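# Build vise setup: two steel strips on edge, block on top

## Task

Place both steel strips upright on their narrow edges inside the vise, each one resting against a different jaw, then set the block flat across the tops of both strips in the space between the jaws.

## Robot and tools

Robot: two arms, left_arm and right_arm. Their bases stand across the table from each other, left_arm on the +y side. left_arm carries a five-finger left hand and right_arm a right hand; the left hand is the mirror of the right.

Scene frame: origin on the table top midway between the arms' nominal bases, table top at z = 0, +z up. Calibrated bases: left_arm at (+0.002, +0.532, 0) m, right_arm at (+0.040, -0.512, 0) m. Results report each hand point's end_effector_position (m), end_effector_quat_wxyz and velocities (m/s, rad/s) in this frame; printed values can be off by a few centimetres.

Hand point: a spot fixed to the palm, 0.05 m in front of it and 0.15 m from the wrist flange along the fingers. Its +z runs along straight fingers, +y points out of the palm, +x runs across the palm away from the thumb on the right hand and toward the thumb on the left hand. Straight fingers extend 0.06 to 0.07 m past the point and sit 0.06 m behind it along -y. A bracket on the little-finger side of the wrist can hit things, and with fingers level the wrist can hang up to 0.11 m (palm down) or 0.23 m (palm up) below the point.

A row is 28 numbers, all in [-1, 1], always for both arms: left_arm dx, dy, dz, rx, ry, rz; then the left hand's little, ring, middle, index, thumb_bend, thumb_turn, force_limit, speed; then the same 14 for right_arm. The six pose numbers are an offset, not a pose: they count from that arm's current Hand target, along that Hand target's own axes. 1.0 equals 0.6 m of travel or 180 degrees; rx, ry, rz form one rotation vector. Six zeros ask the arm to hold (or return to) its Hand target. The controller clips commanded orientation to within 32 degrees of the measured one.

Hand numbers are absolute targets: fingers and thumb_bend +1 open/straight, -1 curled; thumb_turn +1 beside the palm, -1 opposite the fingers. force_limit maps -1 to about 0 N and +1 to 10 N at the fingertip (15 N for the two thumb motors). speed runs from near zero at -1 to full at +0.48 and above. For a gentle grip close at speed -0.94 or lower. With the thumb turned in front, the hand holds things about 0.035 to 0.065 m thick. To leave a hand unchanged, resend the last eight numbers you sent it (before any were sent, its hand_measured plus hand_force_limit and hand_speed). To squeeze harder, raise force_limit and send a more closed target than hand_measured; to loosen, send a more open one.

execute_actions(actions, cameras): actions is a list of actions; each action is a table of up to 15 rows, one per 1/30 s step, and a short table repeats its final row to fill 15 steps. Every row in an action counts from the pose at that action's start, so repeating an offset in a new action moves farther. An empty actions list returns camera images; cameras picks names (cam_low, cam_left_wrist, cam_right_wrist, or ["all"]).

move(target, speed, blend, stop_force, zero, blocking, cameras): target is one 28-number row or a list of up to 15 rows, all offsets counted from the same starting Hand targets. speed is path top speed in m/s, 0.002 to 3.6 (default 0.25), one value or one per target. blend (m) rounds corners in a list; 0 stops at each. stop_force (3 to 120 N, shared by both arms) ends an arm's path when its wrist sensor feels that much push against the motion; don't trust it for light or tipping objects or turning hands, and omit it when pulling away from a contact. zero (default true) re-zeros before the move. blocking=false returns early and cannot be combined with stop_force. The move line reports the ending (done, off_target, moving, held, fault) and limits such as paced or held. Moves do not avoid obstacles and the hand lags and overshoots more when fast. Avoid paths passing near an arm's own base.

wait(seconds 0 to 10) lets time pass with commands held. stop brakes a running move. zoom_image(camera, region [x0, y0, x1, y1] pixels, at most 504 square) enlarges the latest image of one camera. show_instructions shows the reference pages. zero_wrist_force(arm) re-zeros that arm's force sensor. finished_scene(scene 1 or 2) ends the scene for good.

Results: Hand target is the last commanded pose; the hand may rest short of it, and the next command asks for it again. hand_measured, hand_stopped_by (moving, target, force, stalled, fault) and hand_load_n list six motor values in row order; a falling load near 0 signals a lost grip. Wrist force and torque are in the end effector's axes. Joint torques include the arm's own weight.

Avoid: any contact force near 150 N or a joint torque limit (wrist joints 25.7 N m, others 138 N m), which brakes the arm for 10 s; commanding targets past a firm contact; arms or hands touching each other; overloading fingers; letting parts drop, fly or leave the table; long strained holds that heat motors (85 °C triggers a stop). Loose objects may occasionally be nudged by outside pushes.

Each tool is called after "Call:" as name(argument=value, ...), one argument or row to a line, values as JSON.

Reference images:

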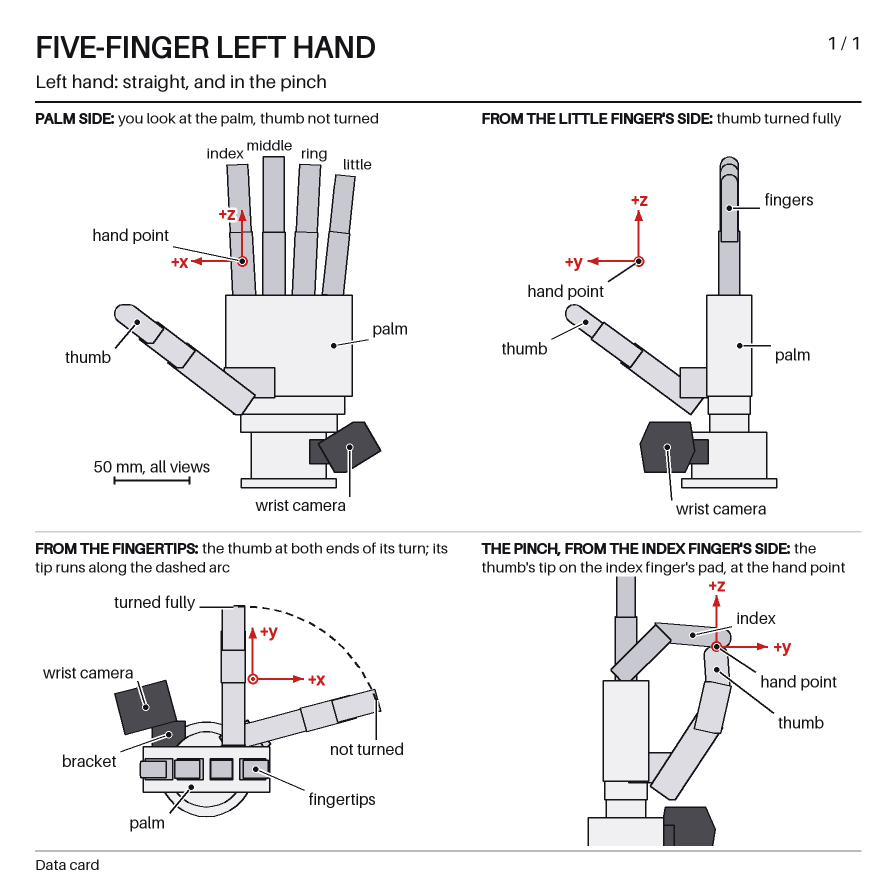

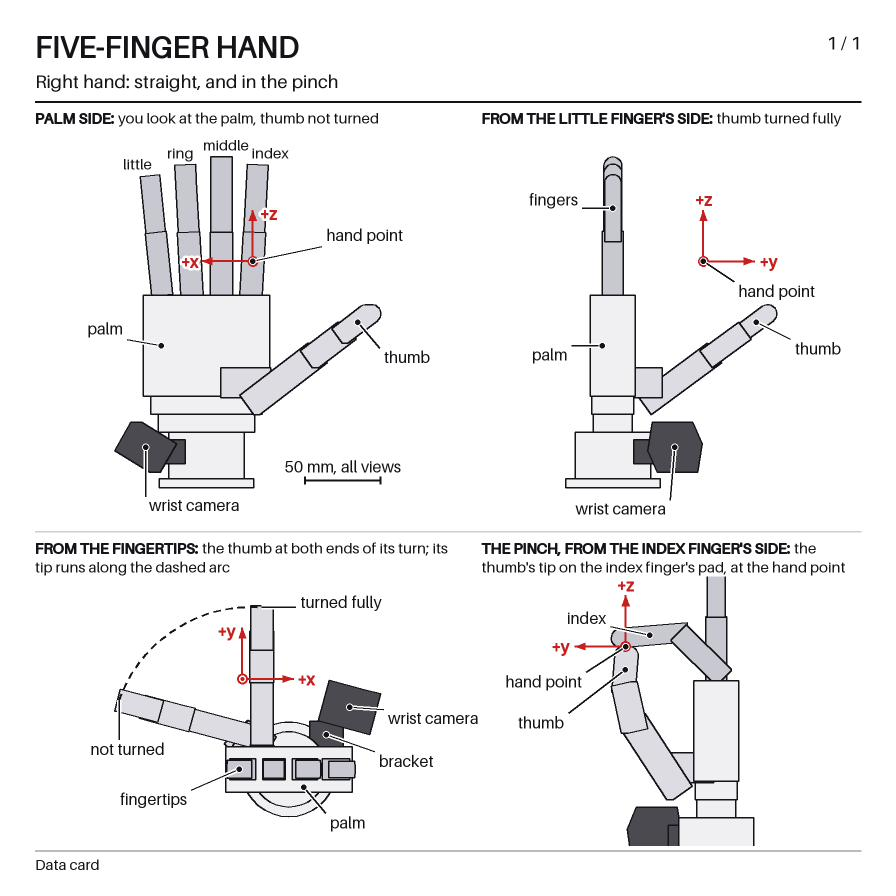

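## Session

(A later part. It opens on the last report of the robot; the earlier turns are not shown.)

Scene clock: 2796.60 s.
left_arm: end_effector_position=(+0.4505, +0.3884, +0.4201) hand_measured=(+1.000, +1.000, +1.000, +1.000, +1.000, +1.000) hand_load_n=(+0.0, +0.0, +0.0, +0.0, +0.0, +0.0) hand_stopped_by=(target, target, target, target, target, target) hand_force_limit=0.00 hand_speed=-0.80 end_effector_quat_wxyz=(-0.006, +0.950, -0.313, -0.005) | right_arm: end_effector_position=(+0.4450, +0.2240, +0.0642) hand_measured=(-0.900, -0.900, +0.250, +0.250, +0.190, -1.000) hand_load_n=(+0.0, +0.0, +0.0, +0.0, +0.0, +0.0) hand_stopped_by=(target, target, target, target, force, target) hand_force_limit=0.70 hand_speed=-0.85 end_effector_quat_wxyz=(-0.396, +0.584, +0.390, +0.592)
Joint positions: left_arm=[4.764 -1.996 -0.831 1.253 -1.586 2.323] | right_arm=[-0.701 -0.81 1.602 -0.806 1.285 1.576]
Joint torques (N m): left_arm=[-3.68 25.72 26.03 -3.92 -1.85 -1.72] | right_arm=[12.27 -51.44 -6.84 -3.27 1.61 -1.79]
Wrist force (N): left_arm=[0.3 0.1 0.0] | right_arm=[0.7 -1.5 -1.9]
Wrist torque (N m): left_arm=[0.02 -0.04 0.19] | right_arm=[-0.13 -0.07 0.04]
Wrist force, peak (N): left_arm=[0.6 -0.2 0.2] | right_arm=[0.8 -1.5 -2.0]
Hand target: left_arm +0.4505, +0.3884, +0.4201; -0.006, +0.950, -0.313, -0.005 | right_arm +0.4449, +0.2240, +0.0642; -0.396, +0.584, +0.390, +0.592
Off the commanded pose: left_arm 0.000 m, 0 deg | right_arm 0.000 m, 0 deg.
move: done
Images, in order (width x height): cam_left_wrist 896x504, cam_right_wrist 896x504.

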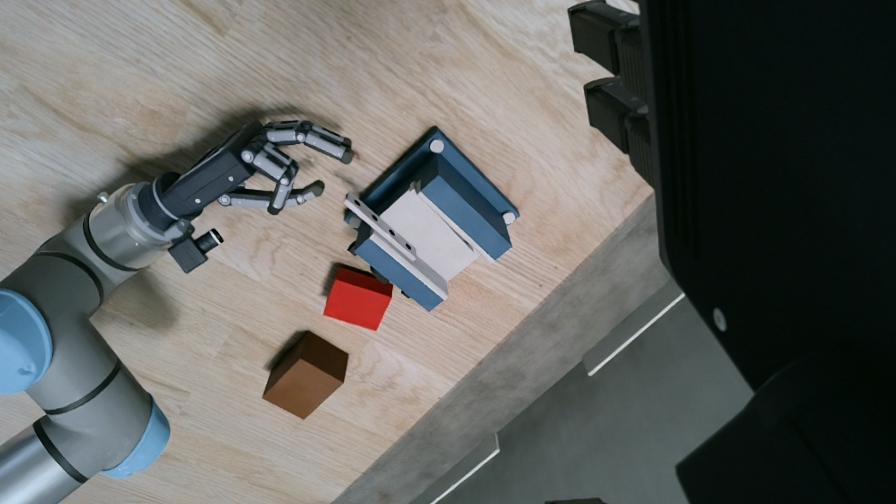

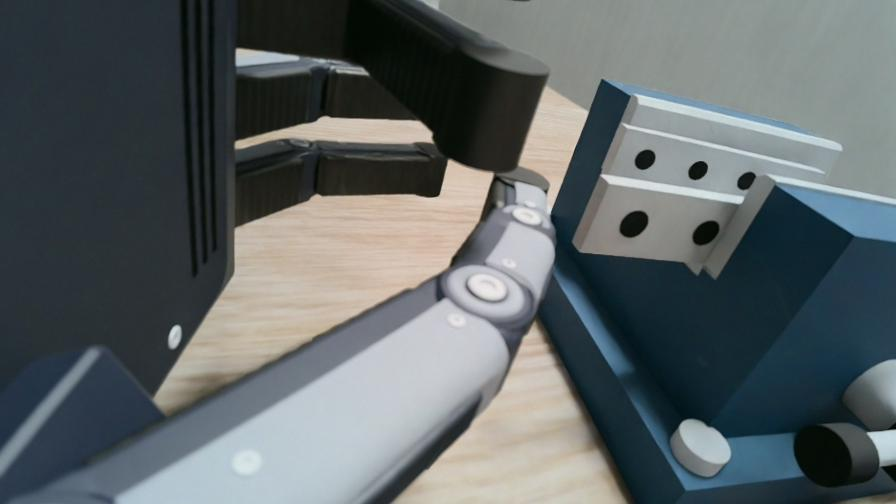

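Call:
move(
  target=[
    [0,0,0,0,0,0,1,1,1,1,1,1,0,-0.8, 0.018,0.0034,-0.016,0.0667,0,0,-0.9,-0.9,-0.15,-0.15,-0.5,-1,0.7,-0.5],
  ],
  speed=0.08,
  cameras=["cam_left_wrist","cam_right_wrist"],
)

Call:
zoom_image(
  camera="cam_left_wrist",
  region=[300, 140, 450, 290],
)

Scene clock: 2827.50 s.
left_arm: end_effector_position=(+0.4505, +0.3884, +0.4201) hand_measured=(+1.000, +1.000, +1.000, +1.000, +1.000, +1.000) hand_load_n=(+0.0, +0.0, +0.0, +0.0, +0.0, +0.0) hand_stopped_by=(target, target, target, target, target, target) hand_force_limit=0.00 hand_speed=-0.80 end_effector_quat_wxyz=(-0.006, +0.950, -0.313, -0.005) | right_arm: end_effector_position=(+0.4431, +0.2142, +0.0749) hand_measured=(-0.900, -0.900, -0.150, -0.150, -0.500, -1.000) hand_load_n=(+0.0, +0.5, +0.0, +0.0, +0.0, +0.0) hand_stopped_by=(target, target, target, target, target, target) hand_force_limit=0.70 hand_speed=-0.50 end_effector_quat_wxyz=(-0.455, +0.540, +0.449, +0.548)
Joint positions: left_arm=[4.764 -1.996 -0.831 1.253 -1.586 2.323] | right_arm=[-0.803 -0.847 1.638 -0.808 0.974 1.578]
Joint torques (N m): left_arm=[-3.79 25.88 25.66 -3.93 -2.03 -1.61] | right_arm=[-8.5 -50.31 -10.52 -0.22 -1.95 1.64]
Wrist force (N): left_arm=[0.1 -0.2 0.0] | right_arm=[0.7 -1.4 -1.8]
Wrist torque (N m): left_arm=[-0.03 -0.02 0.19] | right_arm=[-0.11 -0.09 -0.02]
Wrist force, peak (N): left_arm=[0.4 -0.3 0.4] | right_arm=[1.0 -1.6 -1.7]
Hand target: left_arm +0.4505, +0.3884, +0.4201; -0.006, +0.950, -0.313, -0.005 | right_arm +0.4431, +0.2142, +0.0749; -0.455, +0.540, +0.450, +0.548
Off the commanded pose: left_arm 0.000 m, 0 deg | right_arm 0.000 m, 0 deg.
move: done
Images, in order (width x height): cam_left_wrist 896x504, cam_right_wrist 896x504.

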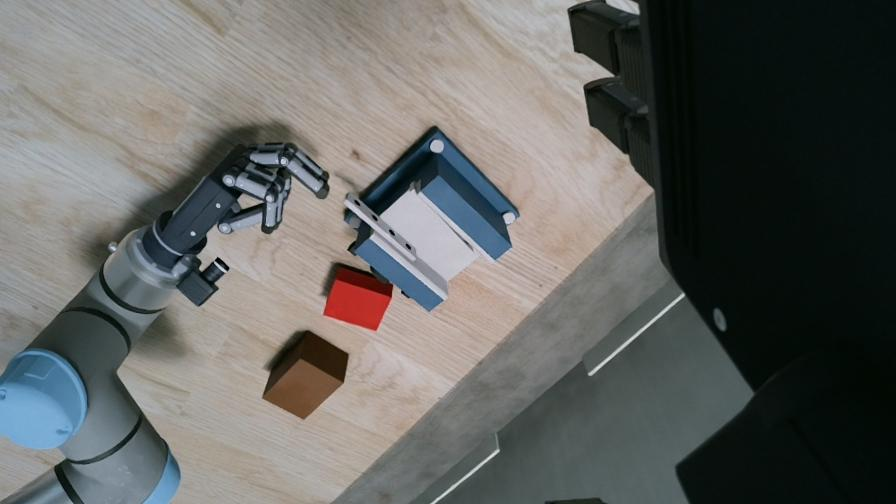

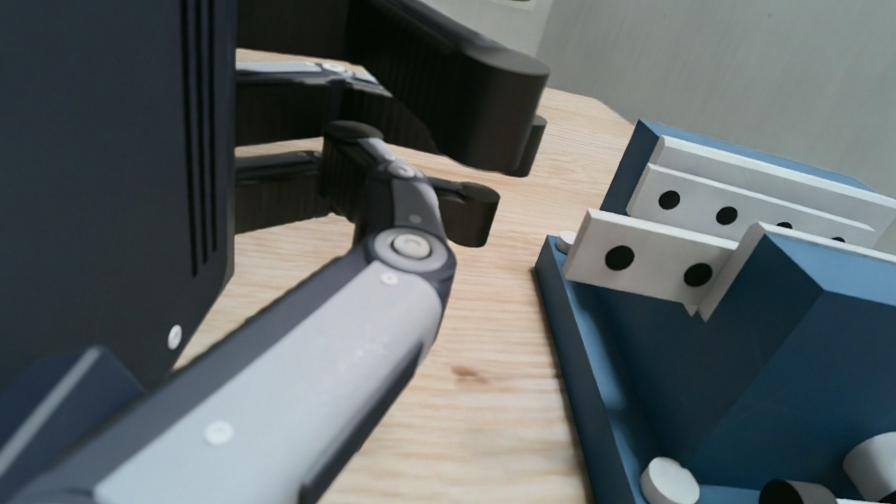

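Scaled by 3.360.

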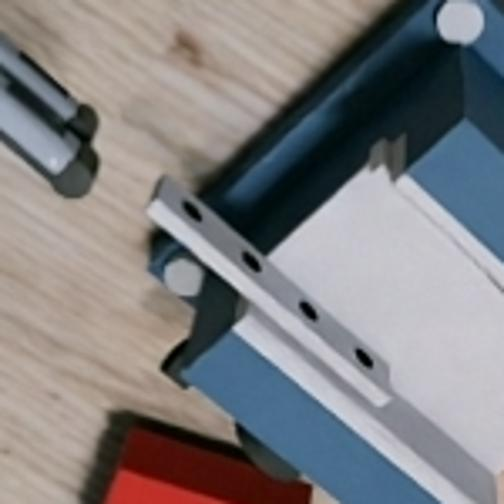

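Call:
move(
  target=[
    [0,0,0,0,0,0,1,1,1,1,1,1,0,-0.8, 0,0.03,0,0,0,0,-0.9,-0.9,-0.15,-0.15,-0.5,-1,0.7,-0.5],
    [0,0,0,0,0,0,1,1,1,1,1,1,0,-0.8, 0,0.065,0,0,0,0,-0.9,-0.9,-0.15,-0.15,-0.5,-1,0.7,-0.5],
  ],
  speed=[0.02, 0.015],
  stop_force=3,
  cameras=["cam_left_wrist","cam_right_wrist"],
)

Call:
zoom_image(
  camera="cam_left_wrist",
  region=[330, 170, 460, 300],
)

Scene clock: 2857.57 s.
left_arm: end_effector_position=(+0.4505, +0.3884, +0.4201) hand_measured=(+1.000, +1.000, +1.000, +1.000, +1.000, +1.000) hand_load_n=(+0.0, +0.0, +0.0, +0.0, +0.0, +0.0) hand_stopped_by=(target, target, target, target, target, target) hand_force_limit=0.00 hand_speed=-0.80 end_effector_quat_wxyz=(-0.006, +0.950, -0.313, -0.005) | right_arm: end_effector_position=(+0.4814, +0.2071, +0.0750) hand_measured=(-0.900, -0.900, -0.150, -0.150, -0.500, -1.000) hand_load_n=(+0.0, +0.0, +0.0, +0.0, +0.0, +0.0) hand_stopped_by=(target, target, target, target, target, target) hand_force_limit=0.70 hand_speed=-0.50 end_effector_quat_wxyz=(-0.455, +0.540, +0.450, +0.548)
Joint positions: left_arm=[4.764 -1.996 -0.831 1.253 -1.586 2.323] | right_arm=[-0.859 -0.821 1.586 -0.782 0.918 1.579]
Joint torques (N m): left_arm=[-3.8 26.56 26 -3.93 -1.65 -1.54] | right_arm=[-8.27 -33.05 -25.76 -0.25 -2 1.72]
Wrist force (N): left_arm=[0.2 -0.1 0.1] | right_arm=[0.5 -1.8 -1.8]
Wrist torque (N m): left_arm=[-0.01 -0.03 0.19] | right_arm=[-0.12 -0.10 -0.01]
Wrist force, peak (N): left_arm=[0.4 0.4 0.5] | right_arm=[1.1 -1.9 -1.6]
Hand target: left_arm +0.4505, +0.3884, +0.4201; -0.006, +0.950, -0.313, -0.005 | right_arm +0.4814, +0.2071, +0.0750; -0.455, +0.540, +0.450, +0.548
Off the commanded pose: left_arm 0.000 m, 0 deg | right_arm 0.000 m, 0 deg.
move: done
Images, in order (width x height): cam_left_wrist 896x504, cam_right_wrist 896x504.

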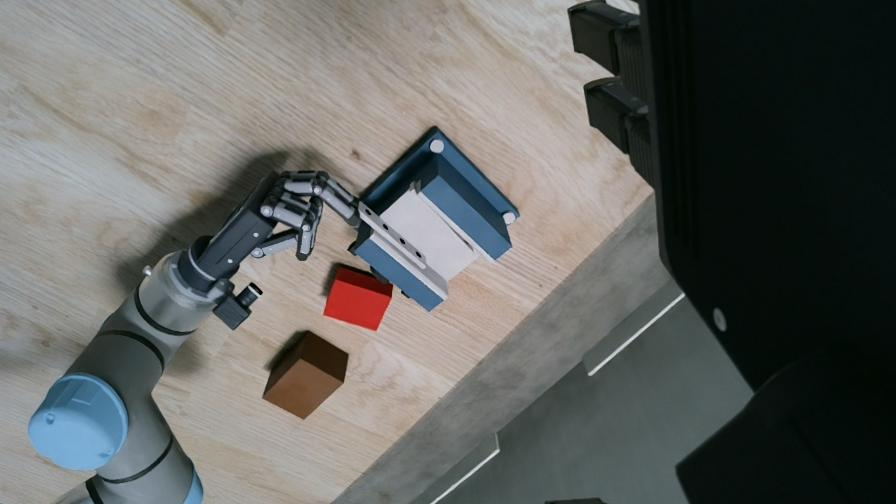

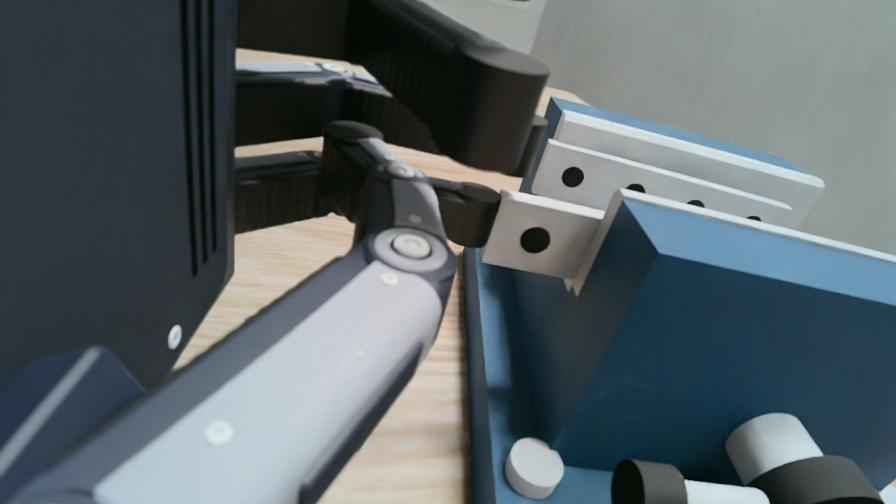

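Scaled by 3.877.

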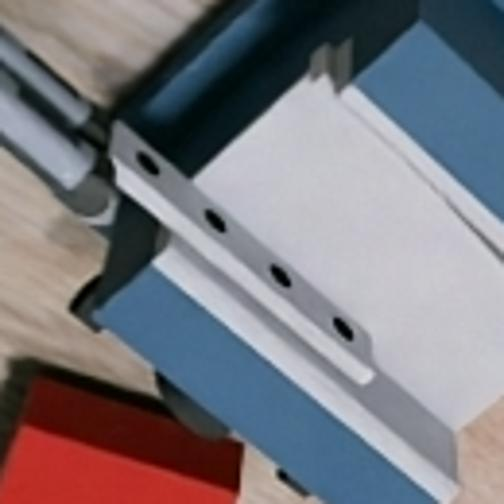

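Call:
move(
  target=[
    [0,0,0,0,0,0,1,1,1,1,1,1,0,-0.8, 0,0.042,0,0,0,0,-0.9,-0.9,-0.15,-0.15,-0.5,-1,0.7,-0.5],
  ],
  speed=0.015,
  stop_force=3,
  cameras=["cam_left_wrist","cam_right_wrist"],
)

Call:
zoom_image(
  camera="cam_left_wrist",
  region=[330, 170, 460, 300],
)

Scene clock: 2868.97 s.
left_arm: end_effector_position=(+0.4505, +0.3884, +0.4201) hand_measured=(+1.000, +1.000, +1.000, +1.000, +1.000, +1.000) hand_load_n=(+0.0, +0.0, +0.0, -0.5, +0.0, +0.0) hand_stopped_by=(target, target, target, target, target, target) hand_force_limit=0.00 hand_speed=-0.80 end_effector_quat_wxyz=(-0.006, +0.950, -0.313, -0.005) | right_arm: end_effector_position=(+0.5038, +0.2029, +0.0750) hand_measured=(-0.900, -0.900, -0.150, -0.150, -0.500, -1.000) hand_load_n=(+0.0, +0.0, +3.5, +0.0, +0.0, +0.0) hand_stopped_by=(target, target, target, target, target, target) hand_force_limit=0.70 hand_speed=-0.50 end_effector_quat_wxyz=(-0.455, +0.540, +0.450, +0.548)
Joint positions: left_arm=[4.764 -1.996 -0.831 1.253 -1.586 2.323] | right_arm=[-0.89 -0.804 1.552 -0.765 0.887 1.58]
Joint torques (N m): left_arm=[-3.52 26.56 26.01 -3.83 -1.59 -1.49] | right_arm=[8.52 -51.24 -8.45 -2.66 2.5 0.07]
Wrist force (N): left_arm=[0.4 -0.1 0.2] | right_arm=[0.3 -3.4 -0.4]
Wrist torque (N m): left_arm=[-0.02 -0.06 0.20] | right_arm=[-0.09 -0.09 -0.06]
Wrist force, peak (N): left_arm=[0.7 0.1 0.3] | right_arm=[0.8 -6.4 -0.3]
Hand target: left_arm +0.4505, +0.3884, +0.4201; -0.006, +0.950, -0.313, -0.005 | right_arm +0.5038, +0.2029, +0.0750; -0.455, +0.540, +0.450, +0.548 (not the last commanded pose)
Off the commanded pose: left_arm 0.000 m, 0 deg | right_arm 0.002 m, 0 deg.
move: contact (right_arm)
Images, in order (width x height): cam_left_wrist 896x504, cam_right_wrist 896x504.

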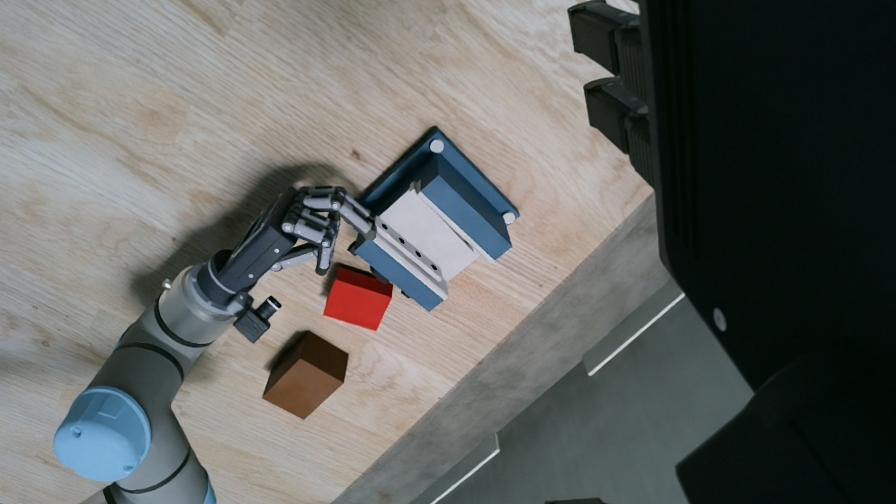

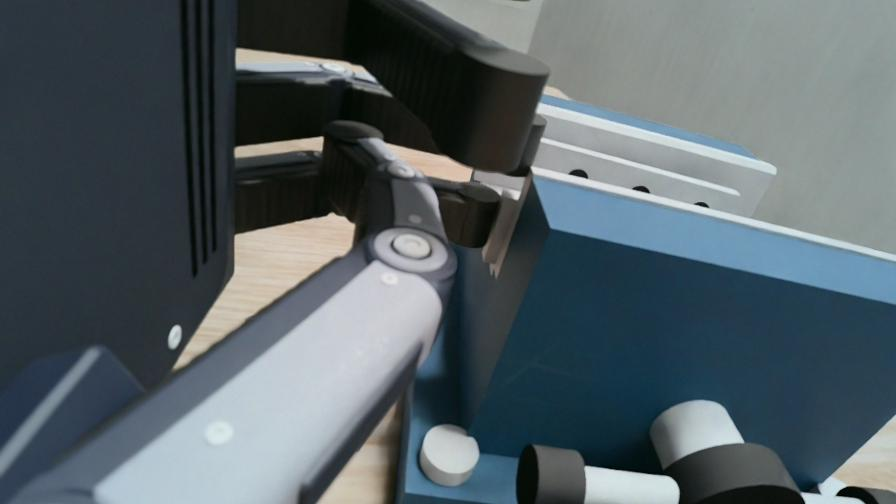

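Scaled by 3.877.

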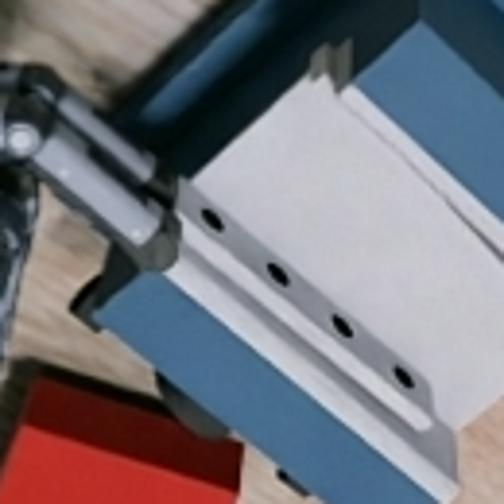

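Call:
move(
  target=[
    [0,0,0,0,0,0,1,1,1,1,1,1,0,-0.8, 0,-0.1,0,0,0,0,-0.9,-0.9,-0.15,-0.15,-0.5,-1,0.7,-0.5],
    [0,0,0,0,0,0,1,1,1,1,1,1,0,-0.8, 0.2083,-0.1,0,0,0,0,-0.9,-0.9,-0.15,-0.15,-0.5,-1,0.7,-0.5],
  ],
  speed=[0.06,0.15],
  blend=[0.02,0],
)

Call:
move(
  target=[
    [0,0,0,0,0,0,1,1,1,1,1,1,0,-0.8, 0,0,0,0,0,0.25,-0.3,-0.3,-0.3,-0.3,1,1,0.7,0],
    [0,0,0,0,0,0,1,1,1,1,1,1,0,-0.8, 0,0,0,0,0,0.5,-0.3,-0.3,-0.3,-0.3,1,1,0.7,0],
  ],
  speed=0.25,
  blend=[0.02,0],
  cameras=["cam_left_wrist","cam_right_wrist"],
)

Call:
zoom_image(
  camera="cam_left_wrist",
  region=[330, 110, 530, 310],
)

Scene clock: 2904.17 s.
left_arm: end_effector_position=(+0.4505, +0.3884, +0.4201) hand_measured=(+1.000, +1.000, +1.000, +1.000, +1.000, +1.000) hand_load_n=(+0.5, +0.0, +0.0, +0.0, +0.0, +0.0) hand_stopped_by=(target, target, target, target, target, target) hand_force_limit=0.00 hand_speed=-0.80 end_effector_quat_wxyz=(-0.006, +0.950, -0.313, -0.005) | right_arm: end_effector_position=(+0.4442, +0.2122, +0.1998) hand_measured=(-0.900, -0.900, -0.150, -0.150, -0.500, -1.000) hand_load_n=(+0.0, +0.0, +0.0, +0.0, +0.0, +0.0) hand_stopped_by=(target, target, target, target, target, target) hand_force_limit=0.70 hand_speed=-0.50 end_effector_quat_wxyz=(-0.455, +0.540, +0.450, +0.548)
Joint positions: left_arm=[4.764 -1.996 -0.831 1.253 -1.586 2.323] | right_arm=[-0.807 -1.03 1.566 -0.552 0.97 1.578]
Joint torques (N m): left_arm=[-4.21 26.9 24.68 -3.94 -1.61 -1.28] | right_arm=[-7.94 -47.52 -29.11 -0.13 -2.15 -1.87]
Wrist force (N): left_arm=[0.5 0.0 0.4] | right_arm=[0.8 -1.2 -1.8]
Wrist torque (N m): left_arm=[-0.02 -0.07 0.21] | right_arm=[-0.07 -0.09 0.05]
Wrist force, peak (N): left_arm=[0.6 -0.3 0.2] | right_arm=[1.8 -3.8 -0.4]
Hand target: left_arm +0.4505, +0.3884, +0.4201; -0.006, +0.950, -0.313, -0.005 | right_arm +0.4442, +0.2122, +0.1999; -0.455, +0.540, +0.450, +0.548
Off the commanded pose: left_arm 0.000 m, 0 deg | right_arm 0.000 m, 0 deg.
move: done

Scene clock: 2908.57 s.
left_arm: end_effector_position=(+0.4505, +0.3884, +0.4201) hand_measured=(+1.000, +1.000, +1.000, +1.000, +1.000, +1.000) hand_load_n=(+0.0, +0.0, +0.0, +0.0, +0.0, +0.0) hand_stopped_by=(target, target, target, target, target, target) hand_force_limit=0.00 hand_speed=-0.80 end_effector_quat_wxyz=(-0.006, +0.950, -0.313, -0.005) | right_arm: end_effector_position=(+0.4443, +0.2122, +0.1999) hand_measured=(-0.300, -0.300, -0.292, -0.298, +1.000, +1.000) hand_load_n=(+0.0, +0.0, +0.0, +0.0, +0.0, +0.0) hand_stopped_by=(target, target, force, force, target, target) hand_force_limit=0.70 hand_speed=0.00 end_effector_quat_wxyz=(+0.709, -0.699, +0.064, -0.066)
Joint positions: left_arm=[4.764 -1.996 -0.831 1.253 -1.586 2.323] | right_arm=[-0.932 -0.98 1.398 -0.436 0.845 3.152]
Joint torques (N m): left_arm=[-3.86 26.47 25.13 -3.81 -1.45 -1.4] | right_arm=[-8.19 -31.89 -14.63 -2.7 -2.08 1.48]
Wrist force (N): left_arm=[0.4 -0.1 0.0] | right_arm=[1.0 -1.4 -0.5]
Wrist torque (N m): left_arm=[-0.02 -0.07 0.20] | right_arm=[-0.19 -0.19 -0.03]
Wrist force, peak (N): left_arm=[0.4 0.0 0.6] | right_arm=[0.5 -1.6 -2.0]
Hand target: left_arm +0.4505, +0.3884, +0.4201; -0.006, +0.950, -0.313, -0.005 | right_arm +0.4442, +0.2122, +0.1999; +0.709, -0.699, +0.064, -0.066
Off the commanded pose: left_arm 0.000 m, 0 deg | right_arm 0.000 m, 0 deg.
move: done; blend cut to 0 m at target 1
Images, in order (width x height): cam_left_wrist 896x504, cam_right_wrist 896x504.

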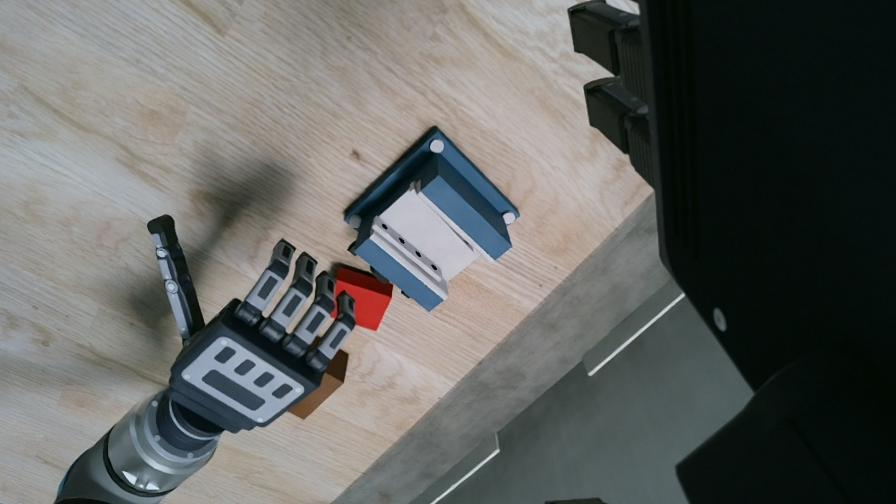

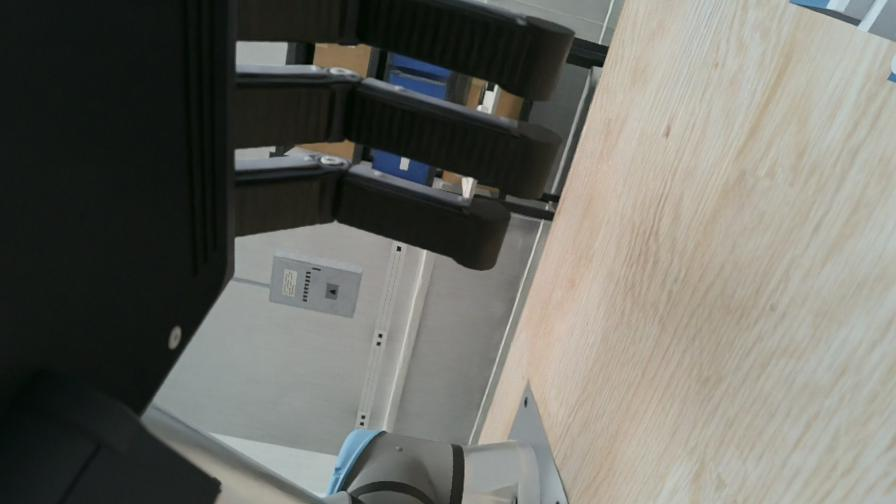

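Scaled by 2.520.

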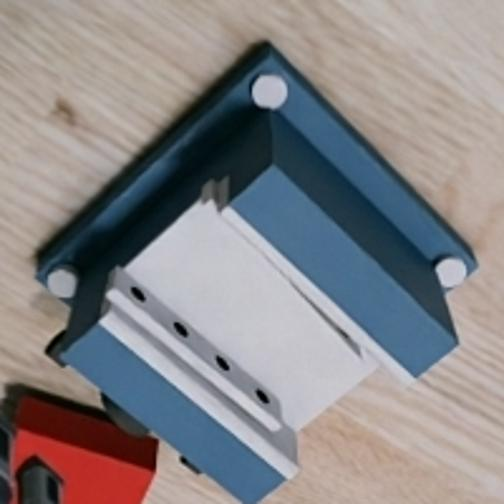

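Call:
move(
  target=[
    [0,0,0,0,0,0,1,1,1,1,1,1,0,-0.8, 0.1465,0.0833,0.0392,0,0,0,-0.3,-0.3,-0.3,-0.3,1,1,0.7,0],
  ],
  speed=0.12,
  cameras=["cam_left_wrist","cam_right_wrist"],
)

Call:
zoom_image(
  camera="cam_left_wrist",
  region=[320, 120, 520, 320],
)

Scene clock: 2919.97 s.
left_arm: end_effector_position=(+0.4505, +0.3884, +0.4201) hand_measured=(+1.000, +1.000, +1.000, +1.000, +1.000, +1.000) hand_load_n=(+0.0, +0.0, +0.0, +0.0, +0.0, +0.0) hand_stopped_by=(target, target, target, target, target, target) hand_force_limit=0.00 hand_speed=-0.80 end_effector_quat_wxyz=(-0.006, +0.950, -0.313, -0.005) | right_arm: end_effector_position=(+0.5351, +0.2200, +0.1504) hand_measured=(-0.300, -0.300, -0.292, -0.298, +1.000, +1.000) hand_load_n=(+0.0, +0.0, -0.5, +0.0, +0.0, +0.0) hand_stopped_by=(target, target, force, force, target, target) hand_force_limit=0.70 hand_speed=0.00 end_effector_quat_wxyz=(+0.709, -0.699, +0.064, -0.066)
Joint positions: left_arm=[4.764 -1.996 -0.831 1.253 -1.586 2.323] | right_arm=[-1.006 -0.778 1.182 -0.423 0.771 3.154]
Joint torques (N m): left_arm=[-4.22 28.08 24.66 -3.98 -1.49 -1.3] | right_arm=[-7.81 -37.6 -31.17 0.16 -1.96 -1.88]
Wrist force (N): left_arm=[0.2 0.0 0.2] | right_arm=[1.0 -1.3 -0.2]
Wrist torque (N m): left_arm=[0.00 -0.04 0.19] | right_arm=[-0.20 -0.19 -0.03]
Wrist force, peak (N): left_arm=[0.5 -0.2 0.4] | right_arm=[1.3 -1.6 -0.4]
Hand target: left_arm +0.4505, +0.3884, +0.4201; -0.006, +0.950, -0.313, -0.005 | right_arm +0.5352, +0.2200, +0.1504; +0.709, -0.699, +0.064, -0.066
Off the commanded pose: left_arm 0.000 m, 0 deg | right_arm 0.000 m, 0 deg.
move: done
Images, in order (width x height): cam_left_wrist 896x504, cam_right_wrist 896x504.

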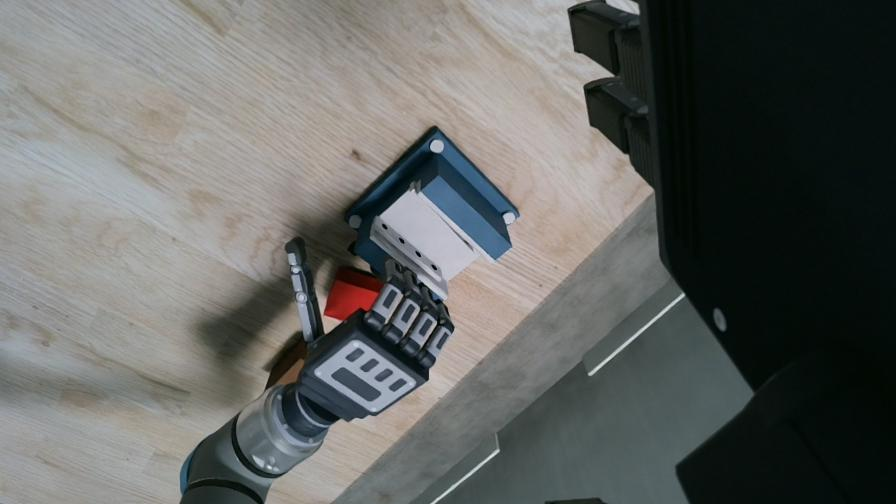

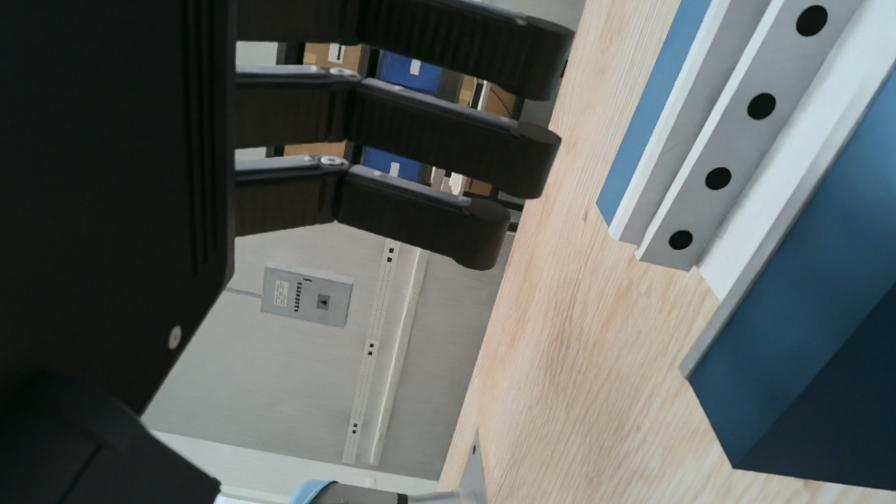

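Scaled by 2.520.

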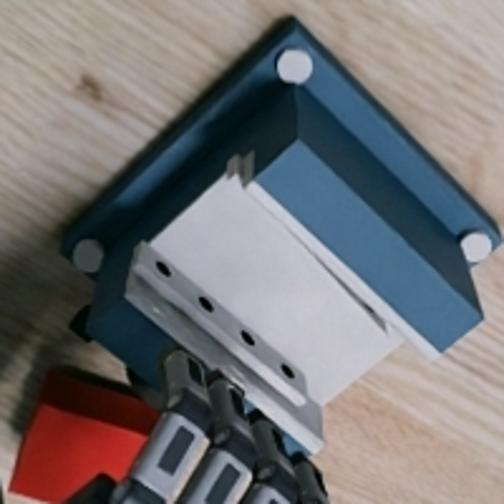

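Call:
move(
  target=[
    [0,0,0,0,0,0,1,1,1,1,1,1,0,-0.8, 0,0.073,0,0,0,0,-0.3,-0.3,-0.3,-0.3,1,1,0.7,0],
  ],
  speed=0.06,
  stop_force=4,
  cameras=["cam_left_wrist","cam_right_wrist"],
)

Call:
zoom_image(
  camera="cam_left_wrist",
  region=[320, 120, 520, 320],
)

Scene clock: 2930.50 s.
left_arm: end_effector_position=(+0.4505, +0.3884, +0.4201) hand_measured=(+1.000, +1.000, +1.000, +1.000, +1.000, +1.000) hand_load_n=(+0.0, +0.0, +0.0, +0.0, +0.0, +0.0) hand_stopped_by=(target, target, target, target, target, target) hand_force_limit=0.00 hand_speed=-0.80 end_effector_quat_wxyz=(-0.006, +0.950, -0.313, -0.005) | right_arm: end_effector_position=(+0.5354, +0.2205, +0.1066) hand_measured=(-0.300, -0.300, -0.292, -0.298, +1.000, +1.000) hand_load_n=(+0.0, +0.0, +0.0, +0.0, +0.0, +0.0) hand_stopped_by=(target, target, force, force, target, target) hand_force_limit=0.70 hand_speed=0.00 end_effector_quat_wxyz=(+0.709, -0.699, +0.064, -0.066)
Joint positions: left_arm=[4.764 -1.996 -0.831 1.253 -1.586 2.323] | right_arm=[-1.005 -0.729 1.214 -0.504 0.771 3.154]
Joint torques (N m): left_arm=[-3.37 27.26 24.91 -4.01 -1.32 -1.32] | right_arm=[10.51 -38.31 -11.52 -2.63 1.91 1.76]
Wrist force (N): left_arm=[0.3 -0.2 0.3] | right_arm=[1.1 -1.3 -0.2]
Wrist torque (N m): left_arm=[-0.03 -0.04 0.20] | right_arm=[-0.20 -0.20 -0.02]
Wrist force, peak (N): left_arm=[0.7 -0.1 0.0] | right_arm=[1.0 -2.1 -0.4]
Hand target: left_arm +0.4505, +0.3884, +0.4201; -0.006, +0.950, -0.313, -0.005 | right_arm +0.5354, +0.2205, +0.1066; +0.709, -0.699, +0.064, -0.066
Off the commanded pose: left_arm 0.000 m, 0 deg | right_arm 0.000 m, 0 deg.
move: done
Images, in order (width x height): cam_left_wrist 896x504, cam_right_wrist 896x504.

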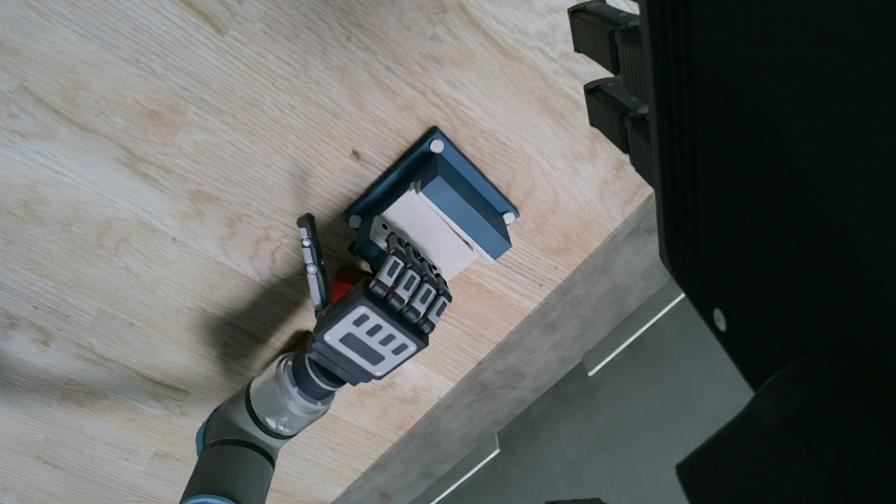

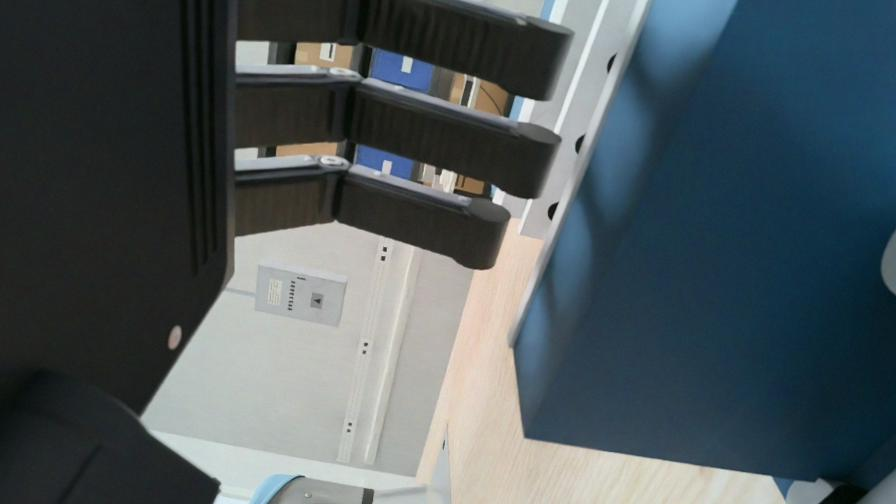

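Scaled by 2.520.

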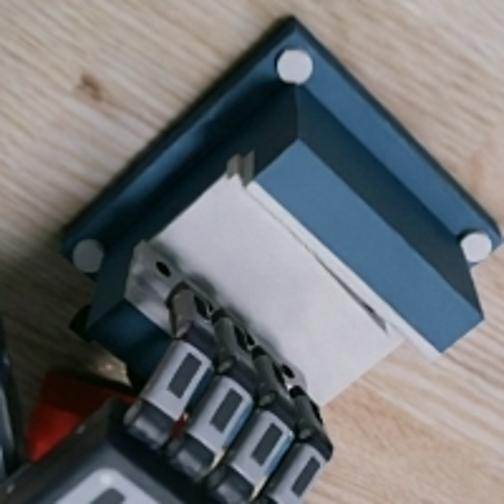

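Call:
move(
  target=[
    [0,0,0,0,0,0,1,1,1,1,1,1,0,-0.8, 0,0.0468,0,0,0,0,-0.3,-0.3,-0.3,-0.3,1,1,0.7,0],
  ],
  speed=0.015,
  stop_force=3,
  cameras=["cam_left_wrist"],
)

Call:
zoom_image(
  camera="cam_left_wrist",
  region=[340, 180, 480, 320],
)

Scene clock: 2940.20 s.
left_arm: end_effector_position=(+0.4505, +0.3884, +0.4201) hand_measured=(+1.000, +1.000, +1.000, +1.000, +1.000, +1.000) hand_load_n=(+0.0, +0.0, +0.0, +0.0, +0.0, +0.0) hand_stopped_by=(target, target, target, target, target, target) hand_force_limit=0.00 hand_speed=-0.80 end_effector_quat_wxyz=(-0.006, +0.950, -0.313, -0.005) | right_arm: end_effector_position=(+0.5355, +0.2209, +0.0785) hand_measured=(-0.300, -0.300, -0.292, -0.298, +1.000, +1.000) hand_load_n=(+0.0, +0.0, +0.0, +0.0, +0.0, -0.5) hand_stopped_by=(target, target, force, force, target, target) hand_force_limit=0.70 hand_speed=0.00 end_effector_quat_wxyz=(+0.709, -0.699, +0.064, -0.066)
Joint positions: left_arm=[4.764 -1.996 -0.831 1.253 -1.586 2.323] | right_arm=[-1.005 -0.694 1.228 -0.553 0.772 3.154]
Joint torques (N m): left_arm=[-3.09 26.5 24.89 -3.95 -1.27 -1.28] | right_arm=[10.73 -38.67 -10.9 -2.71 1.81 0.41]
Wrist force (N): left_arm=[0.3 0.0 0.1] | right_arm=[1.2 -1.3 -0.6]
Wrist torque (N m): left_arm=[0.01 -0.05 0.20] | right_arm=[-0.18 -0.22 -0.01]
Wrist force, peak (N): left_arm=[0.4 -0.3 0.6] | right_arm=[1.0 -1.7 -0.5]
Hand target: left_arm +0.4505, +0.3884, +0.4201; -0.006, +0.950, -0.313, -0.005 | right_arm +0.5355, +0.2209, +0.0785; +0.709, -0.699, +0.064, -0.066
Off the commanded pose: left_arm 0.000 m, 0 deg | right_arm 0.000 m, 0 deg.
move: done
Images, in order (width x height): cam_left_wrist 896x504.

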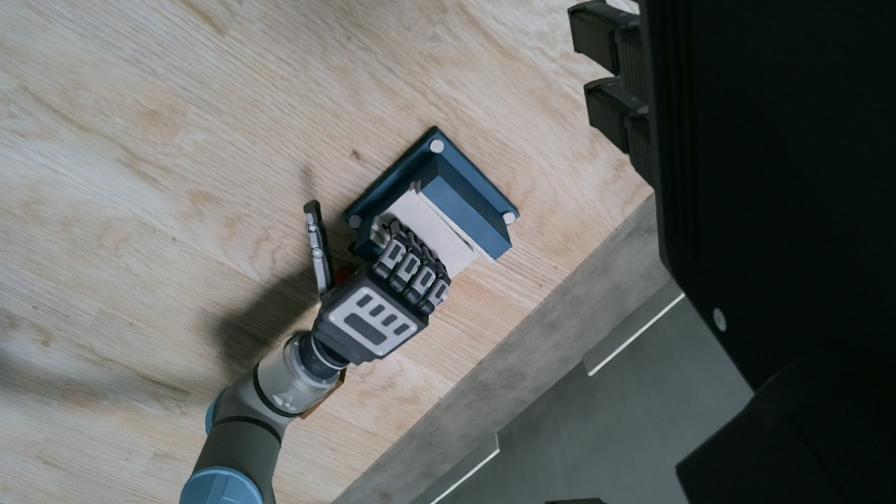

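Scaled by 3.600.

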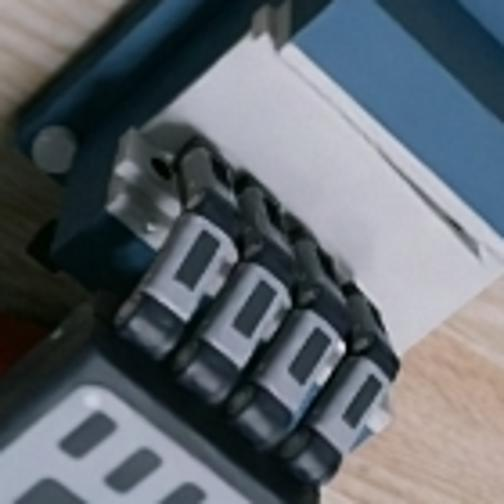

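Call:
move(
  target=[
    [0,0,0,0,0,0,1,1,1,1,1,1,0,-0.8, 0,0,-0.05,0,0,0,-0.3,-0.3,-0.3,-0.3,1,1,0.7,0],
  ],
  speed=0.01,
  stop_force=3.5,
  cameras=["cam_left_wrist"],
)

Call:
zoom_image(
  camera="cam_left_wrist",
  region=[340, 180, 480, 320],
)

Scene clock: 2947.10 s.
left_arm: end_effector_position=(+0.4505, +0.3884, +0.4201) hand_measured=(+1.000, +1.000, +1.000, +1.000, +1.000, +1.000) hand_load_n=(+0.0, +0.0, +0.0, +0.0, +0.0, +0.0) hand_stopped_by=(target, target, target, target, target, target) hand_force_limit=0.00 hand_speed=-0.80 end_effector_quat_wxyz=(-0.006, +0.950, -0.313, -0.005) | right_arm: end_effector_position=(+0.5348, +0.2176, +0.0784) hand_measured=(-0.300, -0.300, -0.292, -0.298, +1.000, +1.000) hand_load_n=(+0.0, +3.0, +2.0, +0.0, +0.0, +0.0) hand_stopped_by=(target, target, force, force, target, target) hand_force_limit=0.70 hand_speed=0.00 end_effector_quat_wxyz=(+0.709, -0.699, +0.064, -0.066)
Joint positions: left_arm=[4.764 -1.996 -0.831 1.253 -1.586 2.323] | right_arm=[-1.009 -0.7 1.24 -0.559 0.768 3.154]
Joint torques (N m): left_arm=[-4.19 27.38 25.55 -3.76 -1.24 -1.07] | right_arm=[8.75 -38.09 -27.58 0.37 1.84 0.45]
Wrist force (N): left_arm=[0.7 0.0 0.1] | right_arm=[1.1 -0.8 2.6]
Wrist torque (N m): left_arm=[0.00 -0.12 0.22] | right_arm=[-0.13 -0.31 0.00]
Wrist force, peak (N): left_arm=[0.7 0.0 0.1] | right_arm=[1.0 2.0 7.4]
Hand target: left_arm +0.4505, +0.3884, +0.4201; -0.006, +0.950, -0.313, -0.005 | right_arm +0.5348, +0.2176, +0.0784; +0.709, -0.699, +0.064, -0.066 (not the last commanded pose)
Off the commanded pose: left_arm 0.000 m, 0 deg | right_arm 0.027 m, 0 deg.
move: contact (right_arm)
Images, in order (width x height): cam_left_wrist 896x504.

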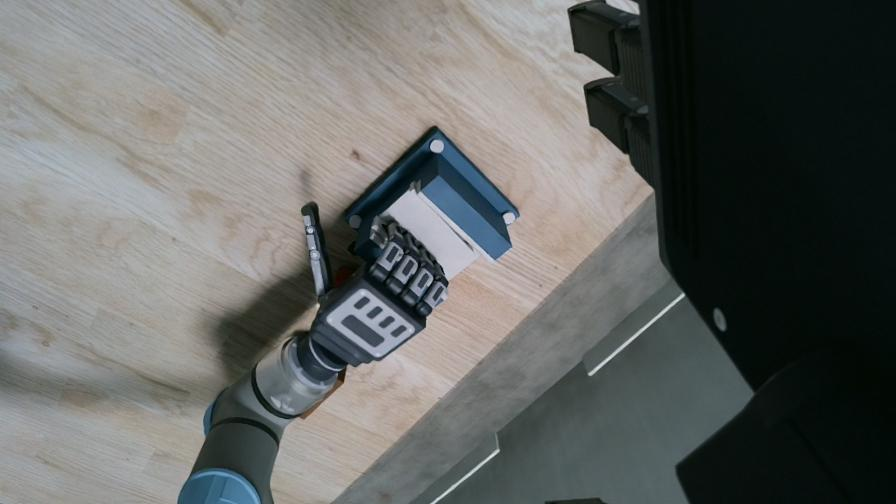

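Scaled by 3.600.

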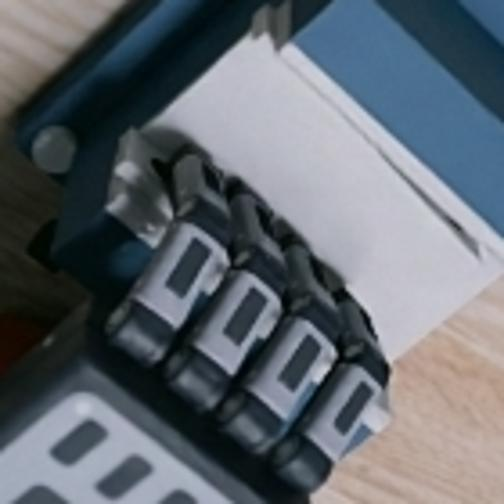

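Call:
move(
  target=[
    [0,0,0,0,0,0,1,1,1,1,1,1,0,-0.8, 0,0,0.012,0,0,0,-0.3,-0.3,-0.3,-0.3,1,1,0.7,0],
    [0,0,0,0,0,0,1,1,1,1,1,1,0,-0.8, 0,-0.0833,0.012,0,0,0,-0.3,-0.3,-0.3,-0.3,1,1,0.7,0],
  ],
  speed=[0.02, 0.06],
  cameras=["cam_left_wrist","cam_right_wrist"],
)

Call:
zoom_image(
  camera="cam_left_wrist",
  region=[340, 180, 480, 320],
)

Scene clock: 2960.67 s.
left_arm: end_effector_position=(+0.4505, +0.3884, +0.4201) hand_measured=(+1.000, +1.000, +1.000, +1.000, +1.000, +1.000) hand_load_n=(+0.0, +0.0, +0.0, +0.0, +0.0, +0.0) hand_stopped_by=(target, target, target, target, target, target) hand_force_limit=0.00 hand_speed=-0.80 end_effector_quat_wxyz=(-0.006, +0.950, -0.313, -0.005) | right_arm: end_effector_position=(+0.5359, +0.2240, +0.1284) hand_measured=(-0.300, -0.300, -0.292, -0.298, +1.000, +1.000) hand_load_n=(+0.0, +0.0, +0.0, +0.0, +0.0, +0.0) hand_stopped_by=(target, target, force, force, target, target) hand_force_limit=0.70 hand_speed=0.00 end_effector_quat_wxyz=(+0.709, -0.699, +0.064, -0.066)
Joint positions: left_arm=[4.764 -1.996 -0.831 1.253 -1.586 2.323] | right_arm=[-1.002 -0.747 1.186 -0.458 0.775 3.154]
Joint torques (N m): left_arm=[-2.83 28.26 24.46 -3.98 -1.24 -1.1] | right_arm=[-7.81 -56.5 -28.98 0.13 -2.08 -1.51]
Wrist force (N): left_arm=[0.2 0.0 0.1] | right_arm=[1.3 -1.2 -0.4]
Wrist torque (N m): left_arm=[0.01 -0.04 0.19] | right_arm=[-0.16 -0.22 0.00]
Wrist force, peak (N): left_arm=[0.6 -0.2 0.4] | right_arm=[1.3 -1.9 3.0]
Hand target: left_arm +0.4505, +0.3884, +0.4201; -0.006, +0.950, -0.313, -0.005 | right_arm +0.5359, +0.2240, +0.1285; +0.709, -0.699, +0.064, -0.066
Off the commanded pose: left_arm 0.000 m, 0 deg | right_arm 0.000 m, 0 deg.
move: done
Images, in order (width x height): cam_left_wrist 896x504, cam_right_wrist 896x504.

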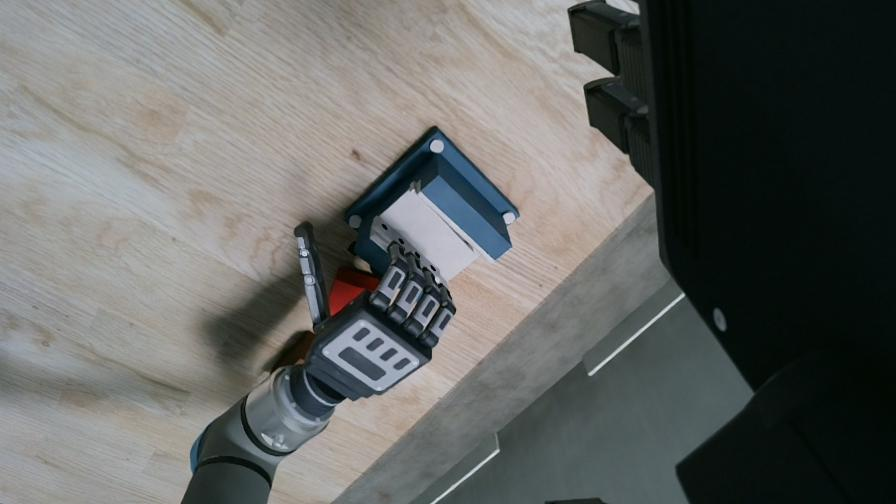

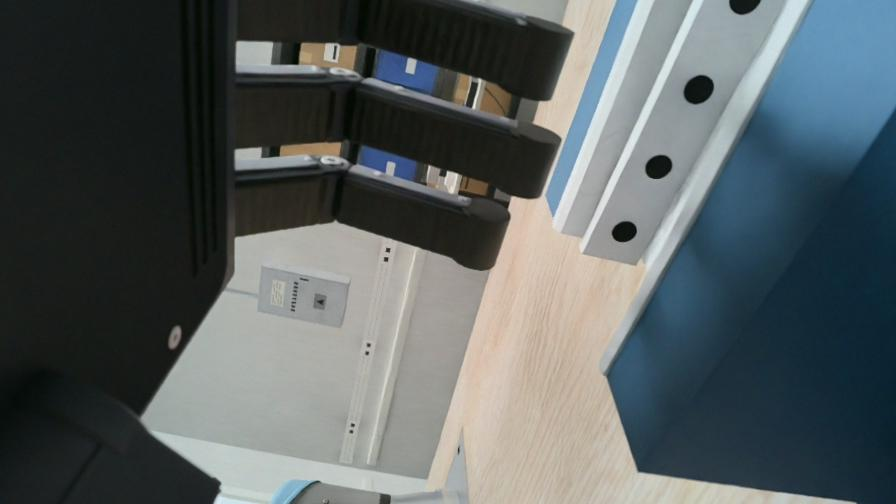

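Scaled by 3.600.

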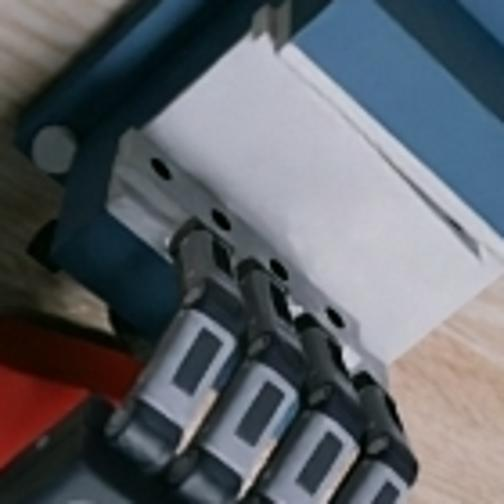

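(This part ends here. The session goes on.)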